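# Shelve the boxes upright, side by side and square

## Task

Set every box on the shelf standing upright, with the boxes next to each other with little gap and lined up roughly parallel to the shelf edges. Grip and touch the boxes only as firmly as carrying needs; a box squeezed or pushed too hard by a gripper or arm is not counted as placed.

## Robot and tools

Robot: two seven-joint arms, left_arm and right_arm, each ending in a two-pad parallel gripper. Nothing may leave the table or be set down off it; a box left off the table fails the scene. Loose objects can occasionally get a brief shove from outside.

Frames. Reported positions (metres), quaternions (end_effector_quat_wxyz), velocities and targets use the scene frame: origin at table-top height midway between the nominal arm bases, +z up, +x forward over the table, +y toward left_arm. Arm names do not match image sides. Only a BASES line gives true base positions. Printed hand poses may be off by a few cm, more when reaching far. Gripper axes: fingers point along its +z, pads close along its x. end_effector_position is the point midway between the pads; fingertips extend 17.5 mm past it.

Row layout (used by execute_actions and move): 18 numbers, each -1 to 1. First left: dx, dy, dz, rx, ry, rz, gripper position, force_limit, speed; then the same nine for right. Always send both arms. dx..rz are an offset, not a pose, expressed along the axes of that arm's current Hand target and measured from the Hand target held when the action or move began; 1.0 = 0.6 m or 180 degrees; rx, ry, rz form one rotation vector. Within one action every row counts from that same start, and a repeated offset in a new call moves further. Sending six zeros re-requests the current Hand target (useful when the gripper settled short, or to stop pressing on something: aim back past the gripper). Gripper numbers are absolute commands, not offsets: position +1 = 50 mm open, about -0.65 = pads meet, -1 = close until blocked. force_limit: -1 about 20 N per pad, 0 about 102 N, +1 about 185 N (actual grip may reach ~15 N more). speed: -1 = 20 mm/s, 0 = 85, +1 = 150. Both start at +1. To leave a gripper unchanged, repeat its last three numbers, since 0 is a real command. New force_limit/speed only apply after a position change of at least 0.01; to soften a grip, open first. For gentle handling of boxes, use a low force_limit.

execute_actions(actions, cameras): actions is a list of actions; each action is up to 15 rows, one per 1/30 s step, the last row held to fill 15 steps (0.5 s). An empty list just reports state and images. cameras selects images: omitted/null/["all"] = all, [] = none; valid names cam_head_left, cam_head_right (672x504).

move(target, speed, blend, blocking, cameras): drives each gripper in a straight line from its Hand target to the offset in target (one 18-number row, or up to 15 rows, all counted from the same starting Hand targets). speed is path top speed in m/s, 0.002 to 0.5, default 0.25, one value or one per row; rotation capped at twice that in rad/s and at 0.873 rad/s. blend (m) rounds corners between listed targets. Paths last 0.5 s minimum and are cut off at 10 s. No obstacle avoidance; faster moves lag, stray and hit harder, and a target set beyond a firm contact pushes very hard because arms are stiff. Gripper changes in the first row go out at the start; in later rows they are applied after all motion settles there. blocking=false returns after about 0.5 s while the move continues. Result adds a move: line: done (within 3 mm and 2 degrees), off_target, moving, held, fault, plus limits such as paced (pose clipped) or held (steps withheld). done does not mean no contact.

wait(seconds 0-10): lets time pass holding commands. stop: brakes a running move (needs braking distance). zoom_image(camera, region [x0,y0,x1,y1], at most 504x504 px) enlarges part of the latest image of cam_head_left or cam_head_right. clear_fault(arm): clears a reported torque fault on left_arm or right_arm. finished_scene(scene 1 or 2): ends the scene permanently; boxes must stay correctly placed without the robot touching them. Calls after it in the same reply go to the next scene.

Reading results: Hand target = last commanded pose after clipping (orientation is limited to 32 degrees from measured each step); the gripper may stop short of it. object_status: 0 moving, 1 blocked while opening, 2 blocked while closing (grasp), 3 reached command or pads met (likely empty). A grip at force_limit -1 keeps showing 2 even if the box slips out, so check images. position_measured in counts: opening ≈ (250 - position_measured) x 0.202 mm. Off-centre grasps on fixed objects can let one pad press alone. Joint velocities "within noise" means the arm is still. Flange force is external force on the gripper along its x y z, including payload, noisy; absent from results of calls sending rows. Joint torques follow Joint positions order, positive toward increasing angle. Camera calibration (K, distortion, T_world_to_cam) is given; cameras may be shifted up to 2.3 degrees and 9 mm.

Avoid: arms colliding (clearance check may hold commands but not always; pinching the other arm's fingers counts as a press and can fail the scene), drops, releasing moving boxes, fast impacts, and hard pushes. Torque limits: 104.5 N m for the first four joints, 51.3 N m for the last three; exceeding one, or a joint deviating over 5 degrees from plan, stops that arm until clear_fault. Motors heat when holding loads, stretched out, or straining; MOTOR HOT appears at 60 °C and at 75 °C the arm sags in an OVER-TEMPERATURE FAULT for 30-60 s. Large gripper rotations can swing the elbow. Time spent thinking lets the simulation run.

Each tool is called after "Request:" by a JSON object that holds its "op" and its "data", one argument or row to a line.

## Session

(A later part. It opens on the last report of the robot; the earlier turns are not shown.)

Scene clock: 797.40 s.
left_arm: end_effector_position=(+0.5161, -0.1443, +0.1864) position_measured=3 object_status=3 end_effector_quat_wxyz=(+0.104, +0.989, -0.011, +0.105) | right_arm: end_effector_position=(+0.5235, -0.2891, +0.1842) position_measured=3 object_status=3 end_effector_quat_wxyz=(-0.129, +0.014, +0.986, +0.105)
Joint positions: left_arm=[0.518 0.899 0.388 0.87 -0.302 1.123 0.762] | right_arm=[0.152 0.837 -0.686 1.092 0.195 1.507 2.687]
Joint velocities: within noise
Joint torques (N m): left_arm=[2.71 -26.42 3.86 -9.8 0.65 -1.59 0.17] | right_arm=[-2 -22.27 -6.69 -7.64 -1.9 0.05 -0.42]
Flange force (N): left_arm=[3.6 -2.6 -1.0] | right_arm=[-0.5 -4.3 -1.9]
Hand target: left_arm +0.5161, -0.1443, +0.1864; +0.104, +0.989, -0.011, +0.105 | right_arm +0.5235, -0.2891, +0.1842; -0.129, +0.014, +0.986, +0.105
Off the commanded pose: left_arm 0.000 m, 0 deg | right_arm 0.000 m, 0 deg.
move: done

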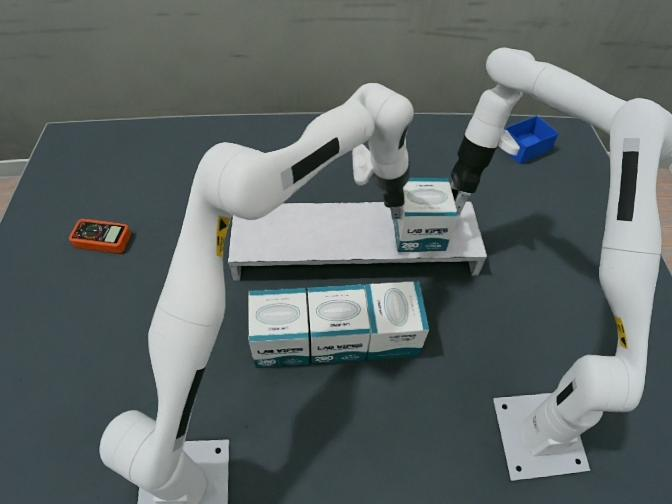

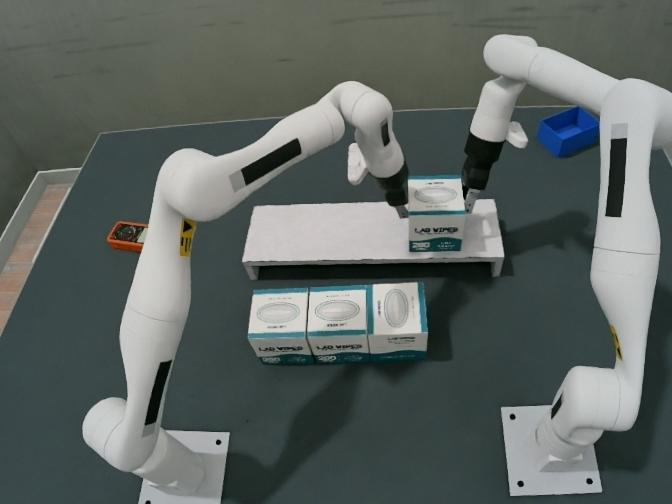

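Request:
{"op": "move", "data": {
  "target": [
    [0,-0.0489,-0.0104,0,0,0,1,1,1,0,-0.0489,-0.0104,0,0,0,1,1,1],
    [0.0416,-0.0082,-0.2018,0,0,0,1,1,1,0.0518,-0.0087,-0.1994,0,0,0,1,1,1]
  ],
  "speed": [0.03,0.15]
}}

Request:
{"op": "zoom_image", "data": {
  "camera": "cam_head_left",
  "region": [360, 180, 500, 290]
}}

Scene clock: 830.20 s.
left_arm: end_effector_position=(+0.5159, -0.1144, +0.3064) position_measured=3 object_status=3 end_effector_quat_wxyz=(+0.104, +0.989, -0.011, +0.105) | right_arm: end_effector_position=(+0.5233, -0.3194, +0.3042) position_measured=3 object_status=3 end_effector_quat_wxyz=(-0.129, +0.014, +0.986, +0.105)
Joint positions: left_arm=[0.502 0.827 0.418 0.622 -0.284 1.435 0.692] | right_arm=[0.149 0.767 -0.693 0.808 0.164 1.845 2.713]
Joint velocities: within noise
Joint torques (N m): left_arm=[0.89 -26.17 2.1 -9.69 0.07 -0.96 0.15] | right_arm=[-0.24 -22.62 -4.35 -8.08 -0.96 0.63 -0.44]
Flange force (N): left_arm=[4.2 0.8 0.0] | right_arm=[-1.0 -1.1 -0.5]
Hand target: left_arm +0.5159, -0.1144, +0.3064; +0.104, +0.989, -0.011, +0.105 | right_arm +0.5233, -0.3194, +0.3042; -0.129, +0.014, +0.986, +0.105
Off the commanded pose: left_arm 0.000 m, 0 deg | right_arm 0.000 m, 0 deg.
move: done

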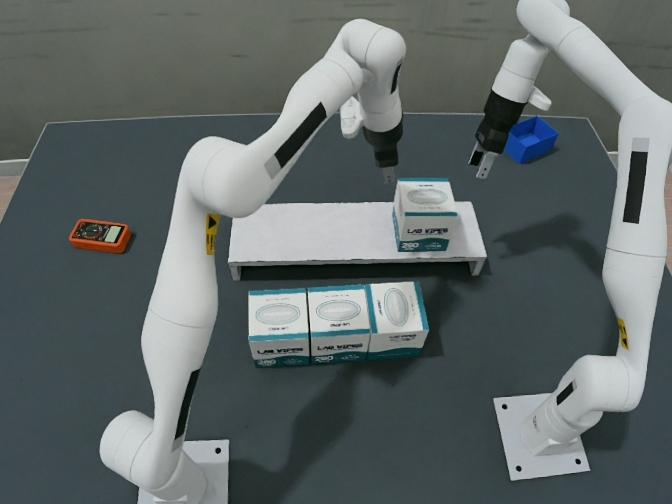

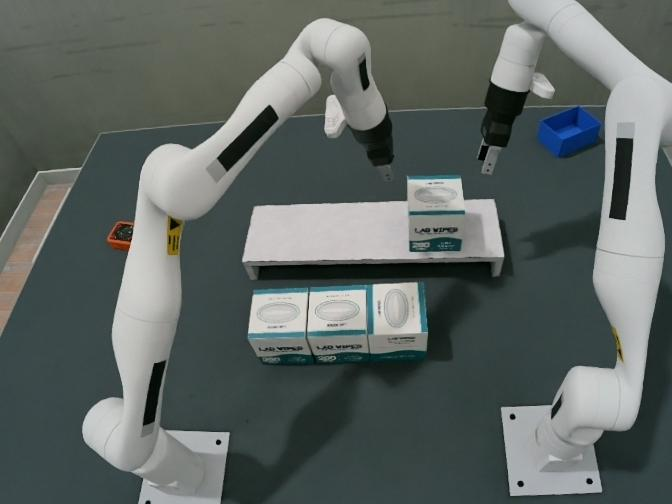

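Scaled by 3.600.

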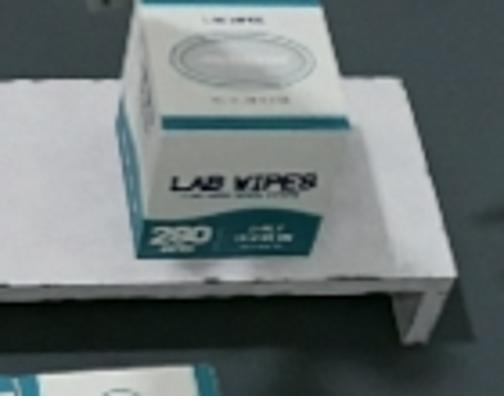

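Request:
{"op": "move", "data": {
  "target": [
    [-0.489,-0.3858,-0.1882,0,0,0,1,1,1,0.2302,0.3083,0.1287,0.0523,0.0523,-0.498,1,1,1],
    [-0.489,-0.3858,-0.1882,0,0,0,1,1,1,0.1314,0.2316,0.4894,0.0523,0.0523,-0.498,1,1,1]
  ],
  "speed": [0.2,0.12]
}}

Request:
{"op": "zoom_image", "data": {
  "camera": "cam_head_left",
  "region": [300, 200, 470, 370]
}}

Scene clock: 852.53 s.
left_arm: end_effector_position=(+0.2159, +0.1354, +0.3061) position_measured=3 object_status=3 end_effector_quat_wxyz=(+0.104, +0.989, -0.011, +0.105) | right_arm: end_effector_position=(+0.3808, -0.1217, +0.0754) position_measured=3 object_status=3 end_effector_quat_wxyz=(+0.091, +0.701, -0.701, -0.093)
Joint positions: left_arm=[0.044 -0.219 0.311 2.011 0.224 1.082 0.225] | right_arm=[-0.144 0.961 -0.962 1.438 0.559 1.267 3.567]
Joint velocities: within noise
Joint torques (N m): left_arm=[0.95 -5.12 -1.01 -10.02 0.43 -0.83 0.18] | right_arm=[-0.25 -21.09 -7.62 -5.78 -0.77 0.4 -0.4]
Flange force (N): left_arm=[1.3 -0.3 -0.1] | right_arm=[0.8 -1.2 0.5]
Hand target: left_arm +0.2159, +0.1354, +0.3061; +0.104, +0.989, -0.011, +0.105 | right_arm +0.3808, -0.1217, +0.0753; +0.091, +0.701, -0.701, -0.093
Off the commanded pose: left_arm 0.000 m, 0 deg | right_arm 0.000 m, 0 deg.
move: done

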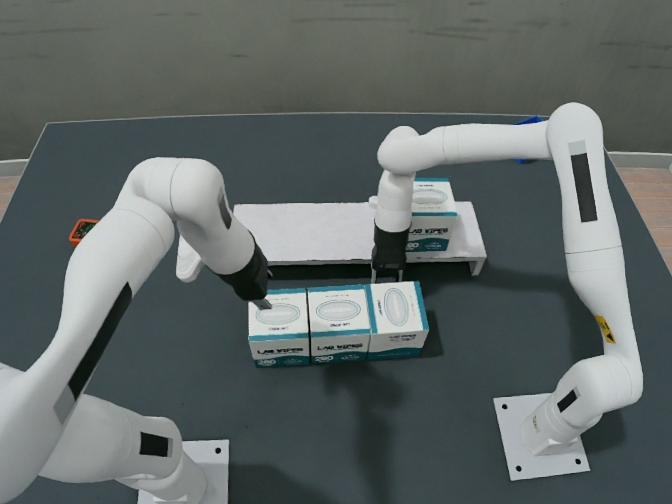

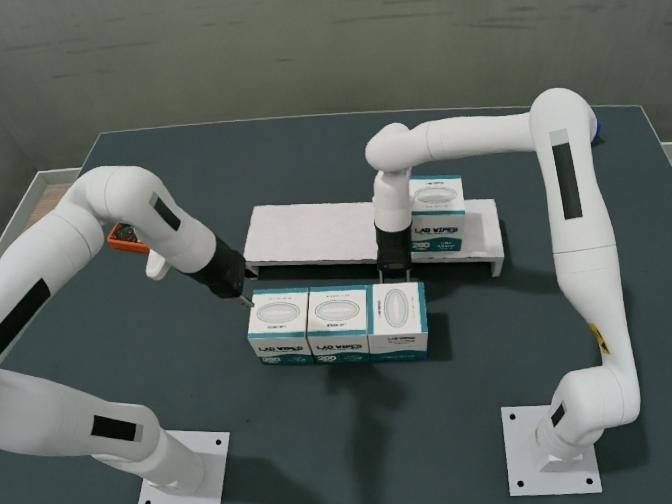

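Scaled by 2.965.

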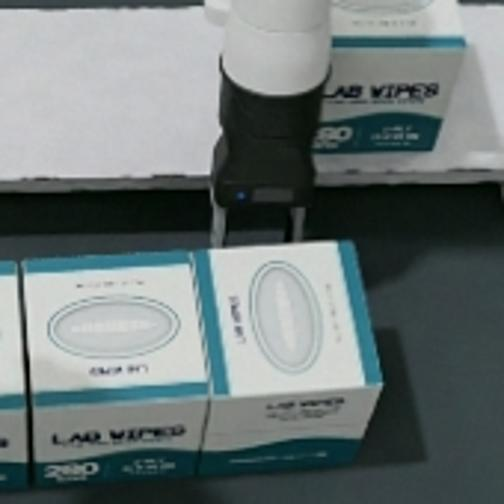

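Request:
{"op": "move", "data": {
  "target": [
    [0,0,0,0,0,0,1,1,1,0.0133,0.01,0.003,0,0,0,1,1,1],
    [0,0,0,0,0,0,1,1,1,0.0133,0.2496,0.0669,0,0,0,1,1,1]
  ],
  "speed": [0.05,0.06]
}}

Request:
{"op": "zoom_image", "data": {
  "camera": "cam_head_left",
  "region": [300, 250, 470, 420]
}}

Scene clock: 864.73 s.
left_arm: end_effector_position=(+0.2159, +0.1354, +0.3061) position_measured=3 object_status=3 end_effector_quat_wxyz=(+0.104, +0.989, -0.011, +0.105) | right_arm: end_effector_position=(+0.2257, -0.1295, +0.0751) position_measured=3 object_status=3 end_effector_quat_wxyz=(+0.091, +0.701, -0.701, -0.093)
Joint positions: left_arm=[0.044 -0.219 0.311 2.011 0.224 1.082 0.225] | right_arm=[-0.19 0.786 -1.028 1.894 0.513 0.971 3.273]
Joint velocities: within noise
Joint torques (N m): left_arm=[0.92 -5.2 -0.95 -9.92 0.44 -0.87 0.13] | right_arm=[-0.21 -15.52 -6.83 -5.01 -0.7 0.16 -0.41]
Flange force (N): left_arm=[1.7 -0.1 -0.4] | right_arm=[0.4 -1.6 0.6]
Hand target: left_arm +0.2159, +0.1354, +0.3061; +0.104, +0.989, -0.011, +0.105 | right_arm +0.2257, -0.1295, +0.0751; +0.091, +0.701, -0.701, -0.093
Off the commanded pose: left_arm 0.000 m, 0 deg | right_arm 0.000 m, 0 deg.
move: done

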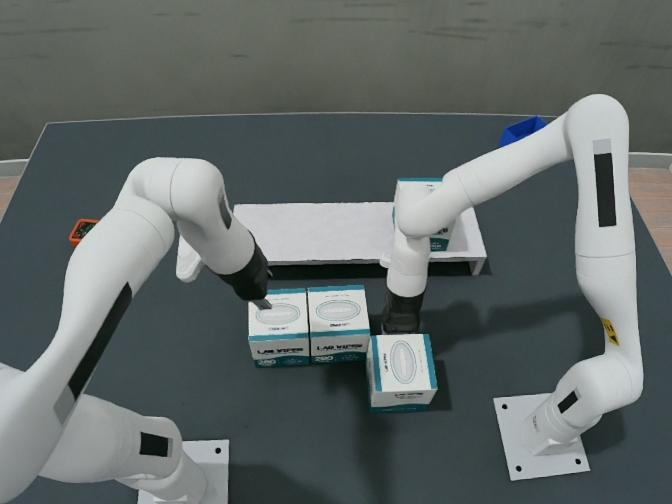

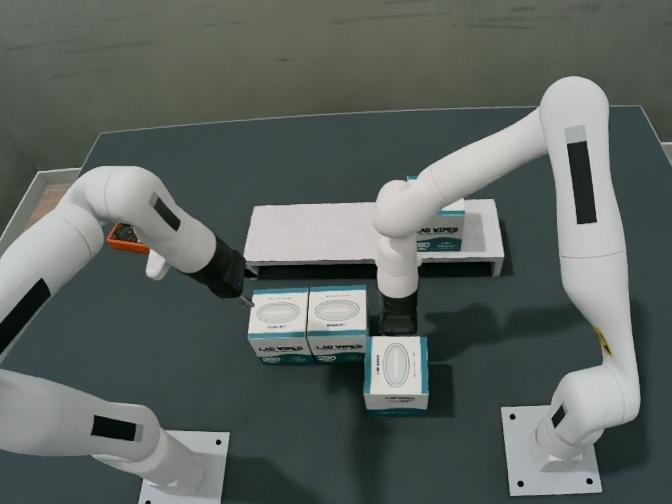

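Scaled by 2.965.

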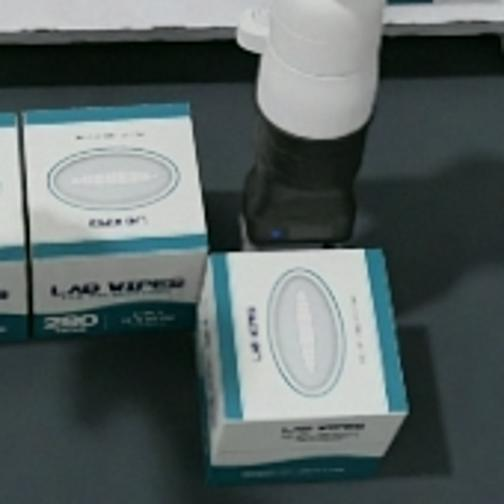

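Request:
{"op": "move", "data": {
  "target": [
    [0,0,0,0,0,0,1,1,1,0,-0.0322,-0.0086,0,0,0,1,1,1],
    [0,0,0,0,0,0,1,1,1,0,0.0433,-0.2903,0,0,0,1,1,1],
    [-0.143,0.2292,0.1675,0,0,0,1,1,1,0.1758,0.1708,-0.1787,-0.0523,-0.0523,0.498,1,1,1],
    [-0.1805,0.2088,0.3435,0,0,0,1,1,1,0.1592,0.1307,-0.0287,-0.0523,-0.0523,0.498,1,1,1]
  ],
  "speed": 0.15,
  "blend": [0.005,0.03,0.02,0]
}}

Request:
{"op": "zoom_image", "data": {
  "camera": "cam_head_left",
  "region": [300, 270, 470, 420]
}}

Request:
{"op": "zoom_image", "data": {
  "camera": "cam_head_right",
  "region": [300, 270, 470, 420]
}}

Scene clock: 905.63 s.
left_arm: end_effector_position=(+0.1468, -0.0299, +0.1117) position_measured=3 object_status=3 end_effector_quat_wxyz=(+0.104, +0.989, -0.011, +0.105) | right_arm: end_effector_position=(+0.1542, -0.2251, +0.1118) position_measured=3 object_status=3 end_effector_quat_wxyz=(-0.129, +0.014, +0.986, +0.105)
Joint positions: left_arm=[0.606 0.356 0.618 2.243 -0.785 0.433 1.807] | right_arm=[0.124 0.341 -0.937 2.356 -0.106 0.608 2.404]
Joint velocities: within noise
Joint torques (N m): left_arm=[0.94 -12.01 1.56 -5.94 -0.32 -0.46 0.17] | right_arm=[-0.28 -7.55 -3.11 -5.06 -0.64 0.27 -0.49]
Flange force (N): left_arm=[5.2 -0.3 -4.0] | right_arm=[-1.2 -2.3 -1.3]
Hand target: left_arm +0.1467, -0.0300, +0.1117; +0.104, +0.989, -0.011, +0.105 | right_arm +0.1542, -0.2251, +0.1118; -0.129, +0.014, +0.986, +0.105
Off the commanded pose: left_arm 0.000 m, 0 deg | right_arm 0.000 m, 0 deg.
move: done

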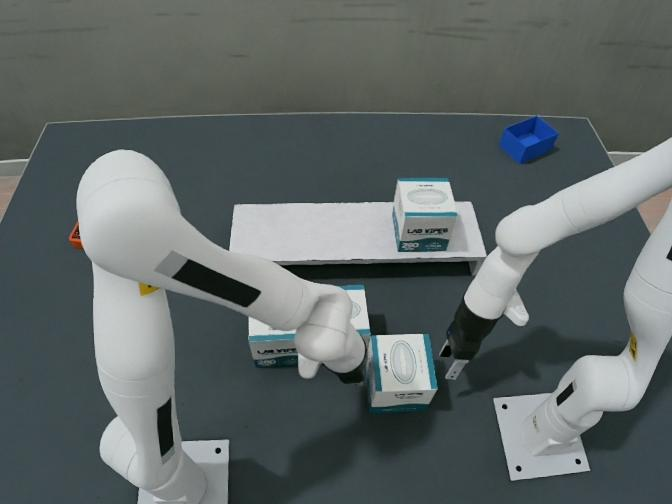

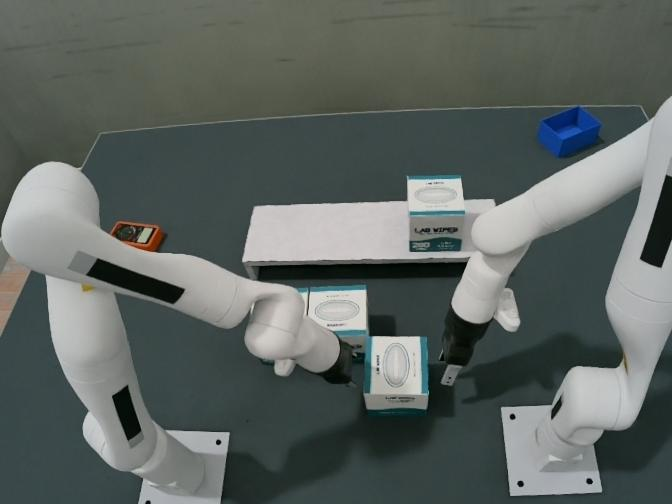

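Scaled by 2.965.

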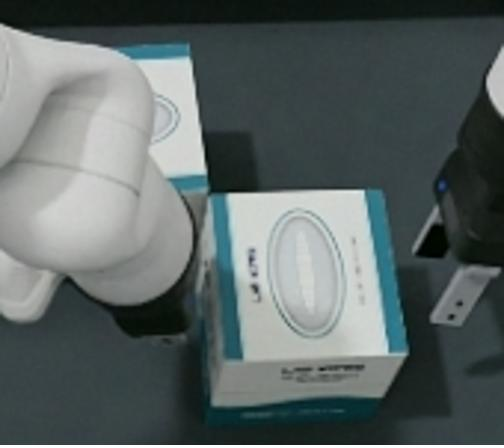

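Scaled by 2.965.

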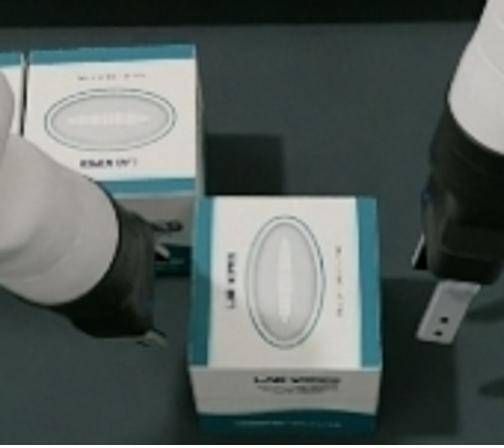

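Request:
{"op": "move", "data": {
  "target": [0,0.0277,0.0059,0,0,0,1,1,1,0,0.0375,0.008,0,0,0,1,1,1],
  "speed": 0.03,
  "cameras": []
}}

Request:
{"op": "move", "data": {
  "target": [0,0,0,0,0,0,1,1,1,0,0.00652,0.00138,0,0,0,1,1,1],
  "speed": 0.02,
  "cameras": []
}}

Request:
{"op": "move", "data": {
  "target": [0,0,0,0,0,0,1,1,1,0,0.00489,0.00104,0,0,0,1,1,1],
  "speed": 0.02
}}

Request:
{"op": "zoom_image", "data": {
  "camera": "cam_head_left",
  "region": [330, 300, 470, 420]
}}

Request:
{"op": "zoom_image", "data": {
  "camera": "cam_head_right",
  "region": [330, 300, 470, 420]
}}

Scene clock: 918.47 s.
left_arm: end_effector_position=(+0.1468, -0.0469, +0.1117) position_measured=3 object_status=3 end_effector_quat_wxyz=(+0.104, +0.989, -0.011, +0.105) | right_arm: end_effector_position=(+0.1543, -0.2020, +0.1118) position_measured=3 object_status=3 end_effector_quat_wxyz=(-0.129, +0.014, +0.986, +0.105)
Joint positions: left_arm=[0.645 0.385 0.612 2.197 -0.791 0.462 1.828] | right_arm=[0.027 0.363 -0.914 2.32 -0.087 0.6 2.322]
Joint velocities: within noise
Joint torques (N m): left_arm=[0.89 -12.75 1.73 -6.05 -0.34 -0.44 0.16] | right_arm=[-0.35 -8.3 -3.22 -5.17 -0.6 0.19 -0.46]
Flange force (N): left_arm=[4.7 0.1 -3.0] | right_arm=[-1.3 -2.0 -1.3]
Hand target: left_arm +0.1468, -0.0469, +0.1117; +0.104, +0.989, -0.011, +0.105 | right_arm +0.1543, -0.2020, +0.1118; -0.129, +0.014, +0.986, +0.105
Off the commanded pose: left_arm 0.000 m, 0 deg | right_arm 0.000 m, 0 deg.
move: done
No camera images: "cameras" was empty.

Scene clock: 919.17 s.
left_arm: end_effector_position=(+0.1468, -0.0469, +0.1117) position_measured=3 object_status=3 end_effector_quat_wxyz=(+0.104, +0.989, -0.011, +0.105) | right_arm: end_effector_position=(+0.1543, -0.1980, +0.1118) position_measured=3 object_status=3 end_effector_quat_wxyz=(-0.129, +0.014, +0.986, +0.105)
Joint positions: left_arm=[0.645 0.385 0.612 2.197 -0.791 0.462 1.828] | right_arm=[0.01 0.367 -0.91 2.313 -0.084 0.599 2.308]
Joint velocities: within noise
Joint torques (N m): left_arm=[0.9 -12.75 1.69 -6.04 -0.37 -0.45 0.18] | right_arm=[-0.25 -8.4 -3.35 -5.36 -0.65 0.07 -0.41]
Flange force (N): left_arm=[4.9 0.1 -3.5] | right_arm=[-1.3 -1.7 -0.8]
Hand target: left_arm +0.1468, -0.0469, +0.1117; +0.104, +0.989, -0.011, +0.105 | right_arm +0.1543, -0.1980, +0.1118; -0.129, +0.014, +0.986, +0.105
Off the commanded pose: left_arm 0.000 m, 0 deg | right_arm 0.000 m, 0 deg.
move: done
No camera images: "cameras" was empty.

Scene clock: 919.87 s.
left_arm: end_effector_position=(+0.1468, -0.0469, +0.1117) position_measured=3 object_status=3 end_effector_quat_wxyz=(+0.104, +0.989, -0.011, +0.105) | right_arm: end_effector_position=(+0.1543, -0.1951, +0.1118) position_measured=3 object_status=3 end_effector_quat_wxyz=(-0.129, +0.014, +0.986, +0.105)
Joint positions: left_arm=[0.645 0.385 0.612 2.197 -0.791 0.462 1.828] | right_arm=[-0.002 0.37 -0.906 2.308 -0.081 0.598 2.298]
Joint velocities: within noise
Joint torques (N m): left_arm=[0.97 -12.85 1.87 -6.37 -0.38 -0.64 0.16] | right_arm=[-0.4 -8.46 -3.55 -5.66 -0.76 -0.12 -0.44]
Flange force (N): left_arm=[4.6 -0.4 -3.1] | right_arm=[-1.5 -2.5 -1.2]
Hand target: left_arm +0.1468, -0.0470, +0.1117; +0.104, +0.989, -0.011, +0.105 | right_arm +0.1543, -0.1950, +0.1118; -0.129, +0.014, +0.986, +0.105
Off the commanded pose: left_arm 0.000 m, 0 deg | right_arm 0.000 m, 0 deg.
move: done

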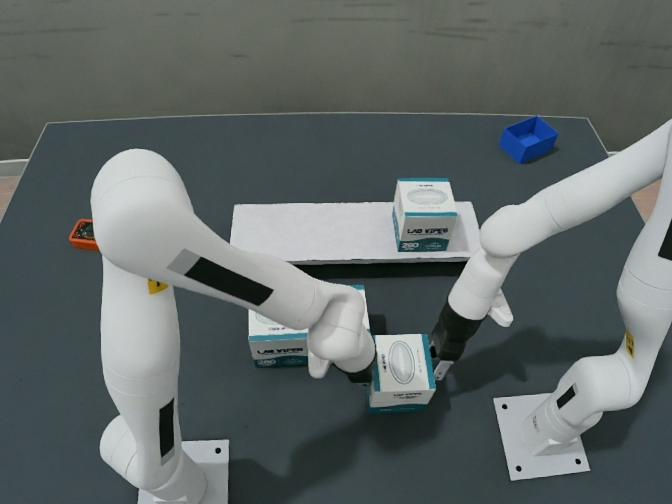

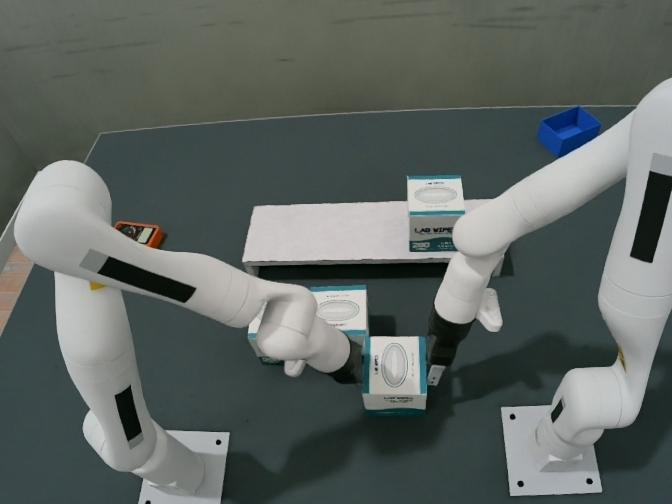

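Scaled by 3.600.

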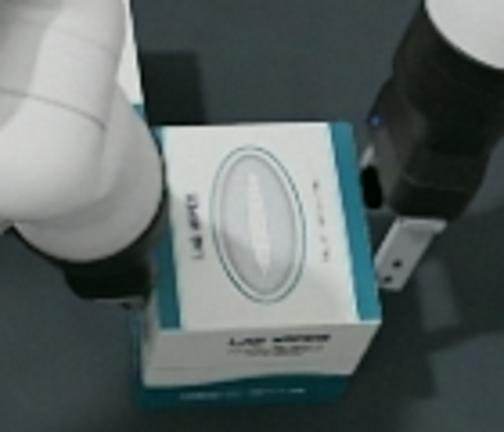

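Scaled by 3.600.

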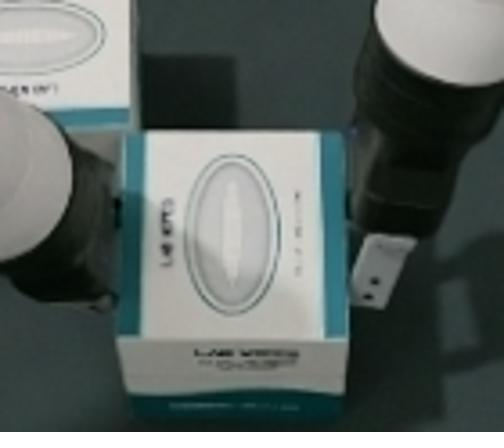

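Request:
{"op": "move", "data": {
  "target": [0,0,0,0,0,0,1,1,1,0,0.00489,0.00104,0,0,0,1,1,1],
  "speed": 0.01,
  "cameras": []
}}

Request:
{"op": "move", "data": {
  "target": [0,0,0,0,0,0,1,1,1,0,0.00163,0.00035,0,0,0,1,1,1],
  "speed": 0.01,
  "cameras": []
}}

Scene clock: 930.13 s.
left_arm: end_effector_position=(+0.1468, -0.0469, +0.1117) position_measured=3 object_status=3 end_effector_quat_wxyz=(+0.104, +0.989, -0.011, +0.105) | right_arm: end_effector_position=(+0.1543, -0.1920, +0.1118) position_measured=3 object_status=3 end_effector_quat_wxyz=(-0.129, +0.014, +0.986, +0.105)
Joint positions: left_arm=[0.645 0.385 0.612 2.197 -0.791 0.462 1.828] | right_arm=[-0.014 0.373 -0.903 2.303 -0.079 0.597 2.289]
Joint velocities: within noise
Joint torques (N m): left_arm=[1.62 -13.06 2.59 -8.03 -0.47 -1.67 0.16] | right_arm=[-0.9 -8.57 -4.29 -7.08 -1.18 -0.9 -0.41]
Flange force (N): left_arm=[4.6 -3.9 -4.2] | right_arm=[-1.7 -5.8 -1.6]
Hand target: left_arm +0.1468, -0.0470, +0.1117; +0.104, +0.989, -0.011, +0.105 | right_arm +0.1543, -0.1920, +0.1118; -0.129, +0.014, +0.986, +0.105
Off the commanded pose: left_arm 0.000 m, 0 deg | right_arm 0.000 m, 0 deg.
move: done
No camera images: "cameras" was empty.

Scene clock: 930.83 s.
left_arm: end_effector_position=(+0.1468, -0.0469, +0.1117) position_measured=3 object_status=3 end_effector_quat_wxyz=(+0.104, +0.989, -0.011, +0.105) | right_arm: end_effector_position=(+0.1543, -0.1910, +0.1118) position_measured=3 object_status=3 end_effector_quat_wxyz=(-0.129, +0.014, +0.986, +0.105)
Joint positions: left_arm=[0.645 0.385 0.612 2.197 -0.791 0.462 1.828] | right_arm=[-0.018 0.374 -0.902 2.301 -0.078 0.597 2.285]
Joint velocities: within noise
Joint torques (N m): left_arm=[1.87 -13.16 3.01 -8.73 -0.58 -2.17 0.16] | right_arm=[-1.1 -8.55 -4.52 -7.71 -1.39 -1.3 -0.43]
Flange force (N): left_arm=[4.4 -5.2 -4.5] | right_arm=[-1.6 -7.3 -2.3]
Hand target: left_arm +0.1468, -0.0469, +0.1117; +0.104, +0.989, -0.011, +0.105 | right_arm +0.1543, -0.1910, +0.1118; -0.129, +0.014, +0.986, +0.105
Off the commanded pose: left_arm 0.000 m, 0 deg | right_arm 0.000 m, 0 deg.
move: done
No camera images: "cameras" was empty.

Request:
{"op": "move", "data": {
  "target": [0,0,0,0,0,0,1,1,1,0,0.0009,0.00019,0,0,0,1,1,1],
  "speed": 0.01,
  "cameras": []
}}

Request:
{"op": "move", "data": {
  "target": [
    [0.0555,0.0542,-0.2552,0,0,0,1,1,1,0.0691,0.0536,-0.252,0,0,0,1,1,1],
    [0.6521,-0.0668,-0.1515,0,0,0,1,1,1,-0.5202,0.1811,-0.3862,0,0,0,1,1,1]
  ],
  "speed": 0.08,
  "blend": [0.02,0]
}}

Request:
{"op": "zoom_image", "data": {
  "camera": "cam_head_left",
  "region": [300, 120, 500, 290]
}}

Request:
{"op": "zoom_image", "data": {
  "camera": "cam_head_right",
  "region": [300, 120, 500, 290]
}}

Scene clock: 958.60 s.
left_arm: end_effector_position=(+0.1468, -0.0469, +0.1117) position_measured=3 object_status=3 end_effector_quat_wxyz=(+0.104, +0.989, -0.011, +0.105) | right_arm: end_effector_position=(+0.1543, -0.1905, +0.1118) position_measured=3 object_status=3 end_effector_quat_wxyz=(-0.129, +0.014, +0.986, +0.105)
Joint positions: left_arm=[0.645 0.385 0.612 2.197 -0.791 0.462 1.828] | right_arm=[-0.02 0.374 -0.901 2.3 -0.078 0.597 2.284]
Joint velocities: within noise
Joint torques (N m): left_arm=[2.08 -13.27 3.14 -9.24 -0.58 -2.46 0.19] | right_arm=[-1.27 -8.61 -4.8 -8.12 -1.43 -1.53 -0.4]
Flange force (N): left_arm=[4.7 -6.2 -5.1] | right_arm=[-1.7 -8.2 -2.4]
Hand target: left_arm +0.1468, -0.0470, +0.1117; +0.104, +0.989, -0.011, +0.105 | right_arm +0.1543, -0.1905, +0.1118; -0.129, +0.014, +0.986, +0.105
Off the commanded pose: left_arm 0.000 m, 0 deg | right_arm 0.000 m, 0 deg.
move: done
No camera images: "cameras" was empty.

Scene clock: 965.63 s.
left_arm: end_effector_position=(+0.5125, +0.0112, +0.2724) position_measured=3 object_status=3 end_effector_quat_wxyz=(+0.104, +0.989, -0.011, +0.105) | right_arm: end_effector_position=(+0.5202, -0.1332, +0.2723) position_measured=3 object_status=3 end_effector_quat_wxyz=(-0.129, +0.014, +0.986, +0.105)
Joint positions: left_arm=[0.082 0.676 0.731 1.136 -0.406 1.182 0.678] | right_arm=[-0.191 0.894 -0.732 0.663 0.222 1.782 2.428]
Joint velocities: within noise
Joint torques (N m): left_arm=[2.94 -22.21 5.87 -9.78 0.95 -1.81 0.17] | right_arm=[-1.99 -25.35 -5.95 -8.46 -2.03 -0.48 -0.42]
Flange force (N): left_arm=[2.0 -5.0 -0.3] | right_arm=[-1.4 -4.3 -0.4]
Hand target: left_arm +0.5125, +0.0112, +0.2724; +0.104, +0.989, -0.011, +0.105 | right_arm +0.5202, -0.1332, +0.2723; -0.129, +0.014, +0.986, +0.105
Off the commanded pose: left_arm 0.000 m, 0 deg | right_arm 0.000 m, 0 deg.
move: done

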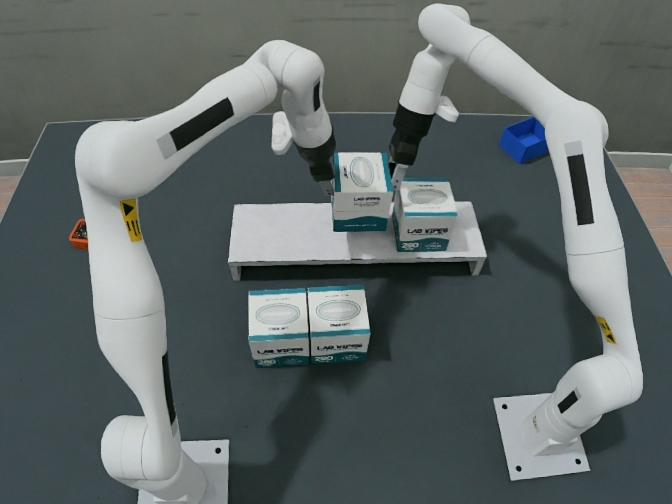

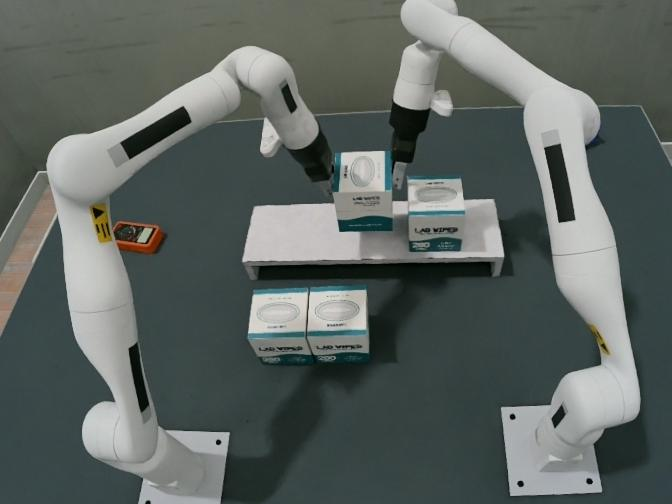

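Scaled by 2.520.

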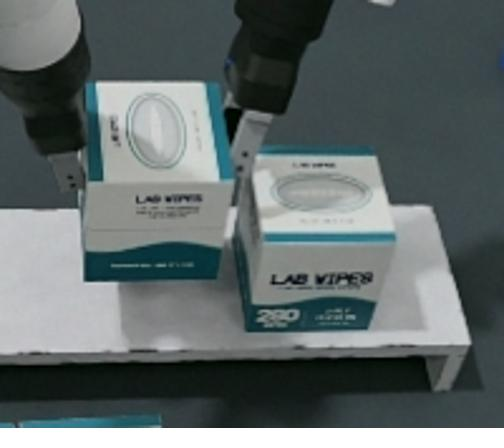

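Scaled by 2.520.

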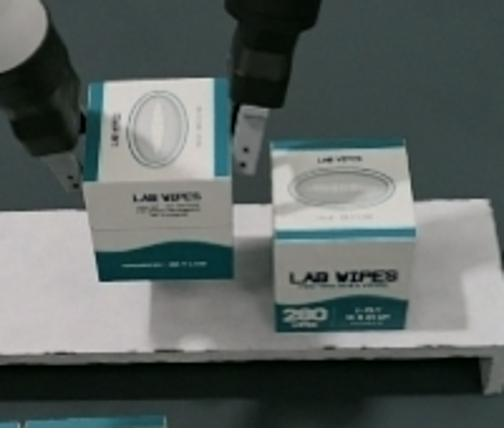

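Request:
{"op": "move", "data": {
  "target": [
    [0,-0.013,-0.0028,0,0,0,1,1,1,0,0.013,0.0028,0,0,0,1,1,1],
    [-0.026,-0.0384,0.1168,0,0,0,1,1,1,-0.0324,-0.0121,0.1209,0,0,0,1,1,1]
  ],
  "speed": 0.05
}}

Request:
{"op": "zoom_image", "data": {
  "camera": "cam_head_left",
  "region": [320, 150, 480, 280]
}}

Request:
{"op": "zoom_image", "data": {
  "camera": "cam_head_right",
  "region": [320, 150, 480, 280]
}}

Scene clock: 978.57 s.
left_arm: end_effector_position=(+0.5126, +0.0192, +0.1973) position_measured=3 object_status=3 end_effector_quat_wxyz=(+0.104, +0.989, -0.011, +0.105) | right_arm: end_effector_position=(+0.5203, -0.1250, +0.1972) position_measured=3 object_status=3 end_effector_quat_wxyz=(-0.129, +0.014, +0.986, +0.105)
Joint positions: left_arm=[0.055 0.72 0.7 1.312 -0.44 0.976 0.704] | right_arm=[-0.157 0.932 -0.731 0.854 0.238 1.574 2.429]
Joint velocities: within noise
Joint torques (N m): left_arm=[2.91 -22.3 6.24 -9.29 0.8 -1.78 0.16] | right_arm=[-1.93 -25.51 -6.91 -8.5 -2.01 -0.47 -0.41]
Flange force (N): left_arm=[2.3 -5.0 -0.2] | right_arm=[-1.2 -4.2 -0.2]
Hand target: left_arm +0.5126, +0.0192, +0.1974; +0.104, +0.989, -0.011, +0.105 | right_arm +0.5203, -0.1250, +0.1973; -0.129, +0.014, +0.986, +0.105
Off the commanded pose: left_arm 0.000 m, 0 deg | right_arm 0.000 m, 0 deg.
move: done

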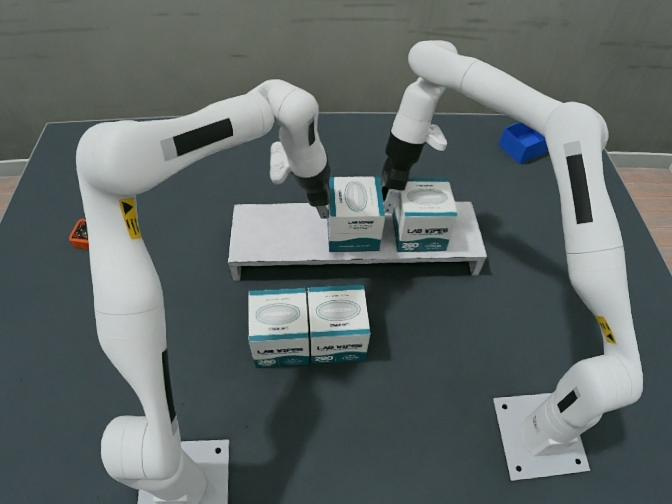

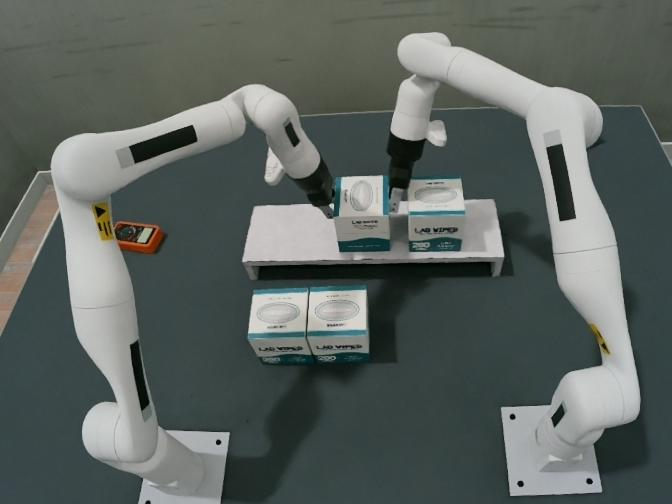

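Scaled by 3.150.

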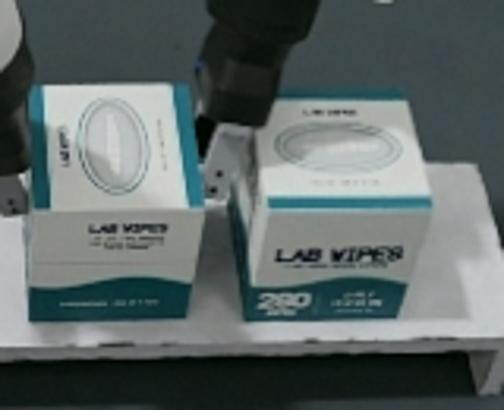

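Scaled by 3.150.

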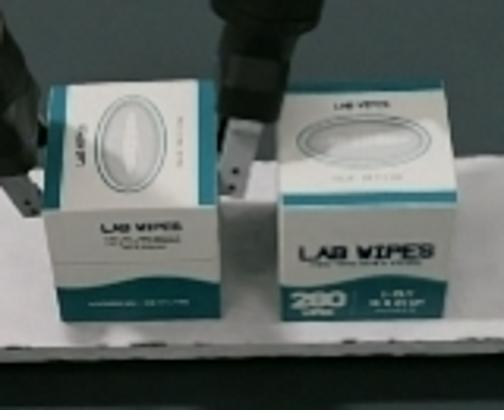

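Request:
{"op": "move", "data": {
  "target": [-0.00208,-0.00204,0.00958,0,0,0,1,1,1,-0.0026,-0.002,0.00946,0,0,0,1,1,1],
  "speed": 0.015,
  "cameras": []
}}

Request:
{"op": "move", "data": {
  "target": [-0.00104,-0.00102,0.00479,0,0,0,1,1,1,-0.0013,-0.001,0.00473,0,0,0,1,1,1],
  "speed": 0.01
}}

Request:
{"op": "zoom_image", "data": {
  "camera": "cam_head_right",
  "region": [320, 150, 480, 280]
}}

Scene clock: 988.03 s.
left_arm: end_effector_position=(+0.5126, +0.0192, +0.1914) position_measured=3 object_status=3 end_effector_quat_wxyz=(+0.104, +0.989, -0.011, +0.105) | right_arm: end_effector_position=(+0.5203, -0.1250, +0.1913) position_measured=3 object_status=3 end_effector_quat_wxyz=(-0.129, +0.014, +0.986, +0.105)
Joint positions: left_arm=[0.056 0.725 0.696 1.322 -0.444 0.961 0.708] | right_arm=[-0.154 0.936 -0.73 0.867 0.24 1.559 2.43]
Joint velocities: within noise
Joint torques (N m): left_arm=[3.25 -21.14 6.3 -8.59 0.86 -1.76 0.14] | right_arm=[-1.74 -24.5 -6.44 -7.95 -1.7 -0.36 -0.43]
Flange force (N): left_arm=[2.7 -5.1 -2.3] | right_arm=[-0.8 -3.5 -1.8]
Hand target: left_arm +0.5126, +0.0192, +0.1914; +0.104, +0.989, -0.011, +0.105 | right_arm +0.5203, -0.1250, +0.1913; -0.129, +0.014, +0.986, +0.105
Off the commanded pose: left_arm 0.000 m, 0 deg | right_arm 0.000 m, 0 deg.
move: done
No camera images: "cameras" was empty.

Scene clock: 988.73 s.
left_arm: end_effector_position=(+0.5126, +0.0192, +0.1884) position_measured=3 object_status=3 end_effector_quat_wxyz=(+0.104, +0.989, -0.011, +0.105) | right_arm: end_effector_position=(+0.5203, -0.1250, +0.1883) position_measured=3 object_status=3 end_effector_quat_wxyz=(-0.129, +0.014, +0.986, +0.105)
Joint positions: left_arm=[0.056 0.728 0.694 1.328 -0.446 0.954 0.709] | right_arm=[-0.153 0.939 -0.73 0.874 0.241 1.551 2.431]
Joint velocities: within noise
Joint torques (N m): left_arm=[3.28 -21.13 6.32 -8.57 0.84 -1.72 0.16] | right_arm=[-1.83 -24.56 -6.49 -8.01 -1.7 -0.37 -0.44]
Flange force (N): left_arm=[2.5 -5.3 -2.3] | right_arm=[-0.5 -3.8 -1.6]
Hand target: left_arm +0.5126, +0.0192, +0.1884; +0.104, +0.989, -0.011, +0.105 | right_arm +0.5203, -0.1250, +0.1883; -0.129, +0.014, +0.986, +0.105
Off the commanded pose: left_arm 0.000 m, 0 deg | right_arm 0.000 m, 0 deg.
move: done

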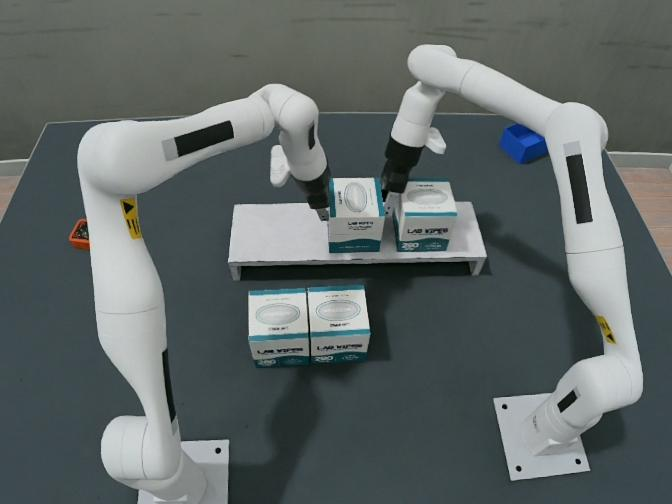

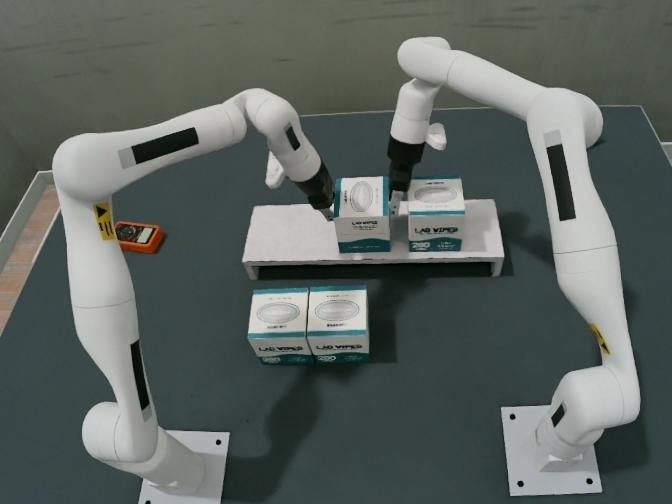

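Scaled by 3.150.

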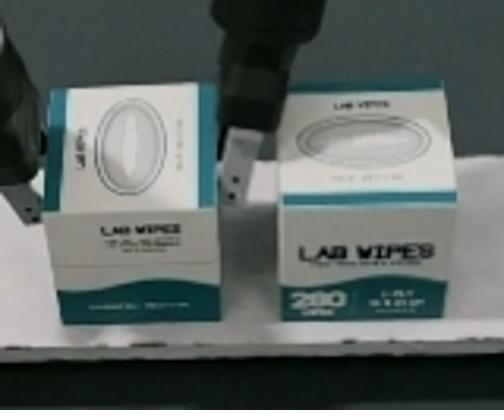

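Request:
{"op": "move", "data": {
  "target": [
    [0,0,0,0,0,0,1,1,1,0,-0.013,-0.0028,0,0,0,1,1,1],
    [0,0,0,0,0,0,1,1,1,0.0432,0.0205,-0.1603,0,0,0,1,1,1]
  ],
  "speed": [0.03,0.12],
  "cameras": []
}}

Request:
{"op": "move", "data": {
  "target": [0,0.0587,0.0125,0,0,0,1,1,1,0,0,0,0,0,0,1,1,1],
  "speed": 0.04
}}

Request:
{"op": "zoom_image", "data": {
  "camera": "cam_head_left",
  "region": [320, 150, 480, 280]
}}

Request:
{"op": "zoom_image", "data": {
  "camera": "cam_head_right",
  "region": [320, 150, 480, 280]
}}

Scene clock: 1024.10 s.
left_arm: end_effector_position=(+0.5126, +0.0192, +0.1884) position_measured=3 object_status=3 end_effector_quat_wxyz=(+0.104, +0.989, -0.011, +0.105) | right_arm: end_effector_position=(+0.5202, -0.1332, +0.2883) position_measured=3 object_status=3 end_effector_quat_wxyz=(-0.129, +0.014, +0.986, +0.105)
Joint positions: left_arm=[0.056 0.728 0.694 1.328 -0.446 0.953 0.709] | right_arm=[-0.208 0.893 -0.729 0.601 0.223 1.836 2.427]
Joint velocities: within noise
Joint torques (N m): left_arm=[1.2 -21.9 4.71 -8.72 0.15 -1.07 0.16] | right_arm=[-0.22 -25.02 -4.38 -7.92 -1.02 0.3 -0.46]
Flange force (N): left_arm=[2.3 -1.9 -0.3] | right_arm=[-1.5 -0.5 -0.5]
Hand target: left_arm +0.5126, +0.0192, +0.1884; +0.104, +0.989, -0.011, +0.105 | right_arm +0.5202, -0.1332, +0.2883; -0.129, +0.014, +0.986, +0.105
Off the commanded pose: left_arm 0.000 m, 0 deg | right_arm 0.000 m, 0 deg.
move: done
No camera images: "cameras" was empty.

Scene clock: 1025.27 s.
left_arm: end_effector_position=(+0.5126, -0.0167, +0.1883) position_measured=3 object_status=3 end_effector_quat_wxyz=(+0.104, +0.989, -0.011, +0.105) | right_arm: end_effector_position=(+0.5202, -0.1332, +0.2883) position_measured=3 object_status=3 end_effector_quat_wxyz=(-0.129, +0.014, +0.986, +0.105)
Joint positions: left_arm=[0.143 0.76 0.675 1.257 -0.463 0.983 0.759] | right_arm=[-0.208 0.893 -0.729 0.601 0.223 1.836 2.427]
Joint velocities: within noise
Joint torques (N m): left_arm=[1.04 -22.82 4.57 -8.83 0.02 -1.03 0.15] | right_arm=[-0.26 -25.02 -4.43 -7.97 -1.06 0.32 -0.41]
Flange force (N): left_arm=[2.3 -1.4 0.0] | right_arm=[-1.1 -0.8 -0.2]
Hand target: left_arm +0.5126, -0.0168, +0.1883; +0.104, +0.989, -0.011, +0.105 | right_arm +0.5202, -0.1332, +0.2883; -0.129, +0.014, +0.986, +0.105
Off the commanded pose: left_arm 0.000 m, 0 deg | right_arm 0.000 m, 0 deg.
move: done

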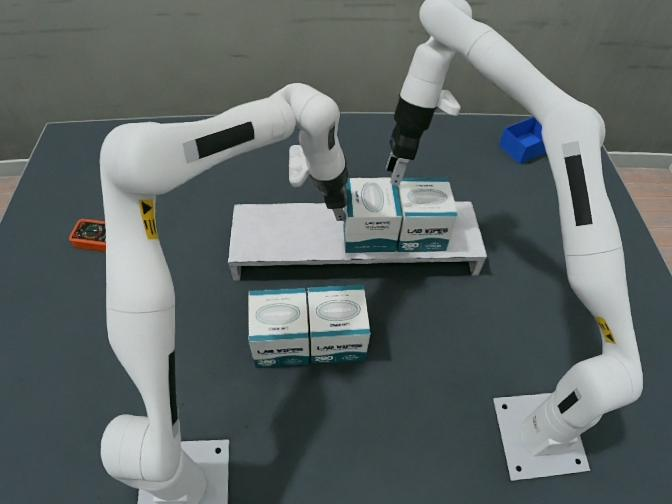

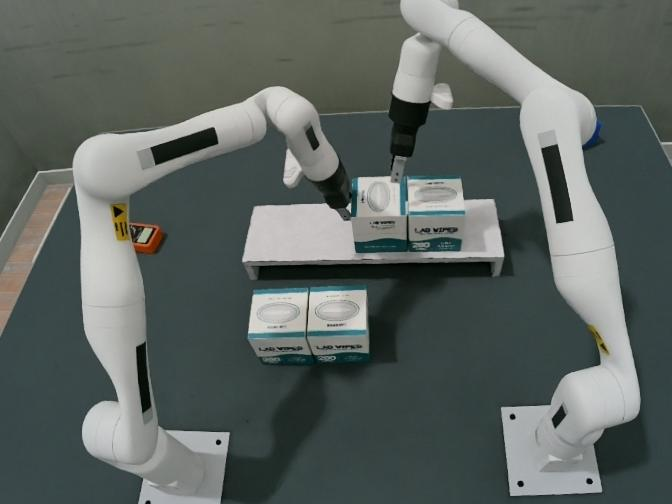

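Scaled by 3.150.

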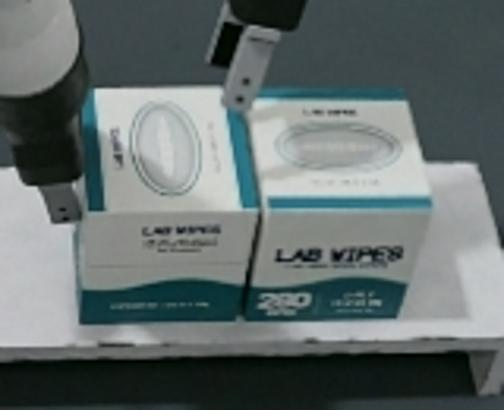

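Scaled by 3.150.

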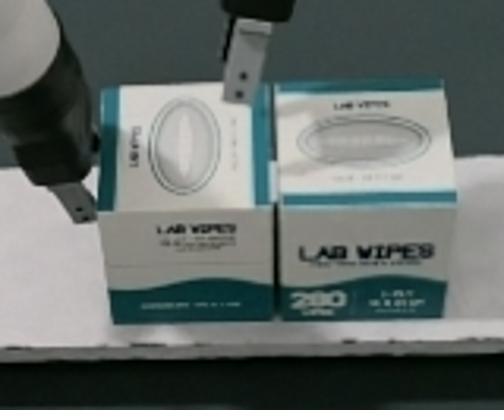

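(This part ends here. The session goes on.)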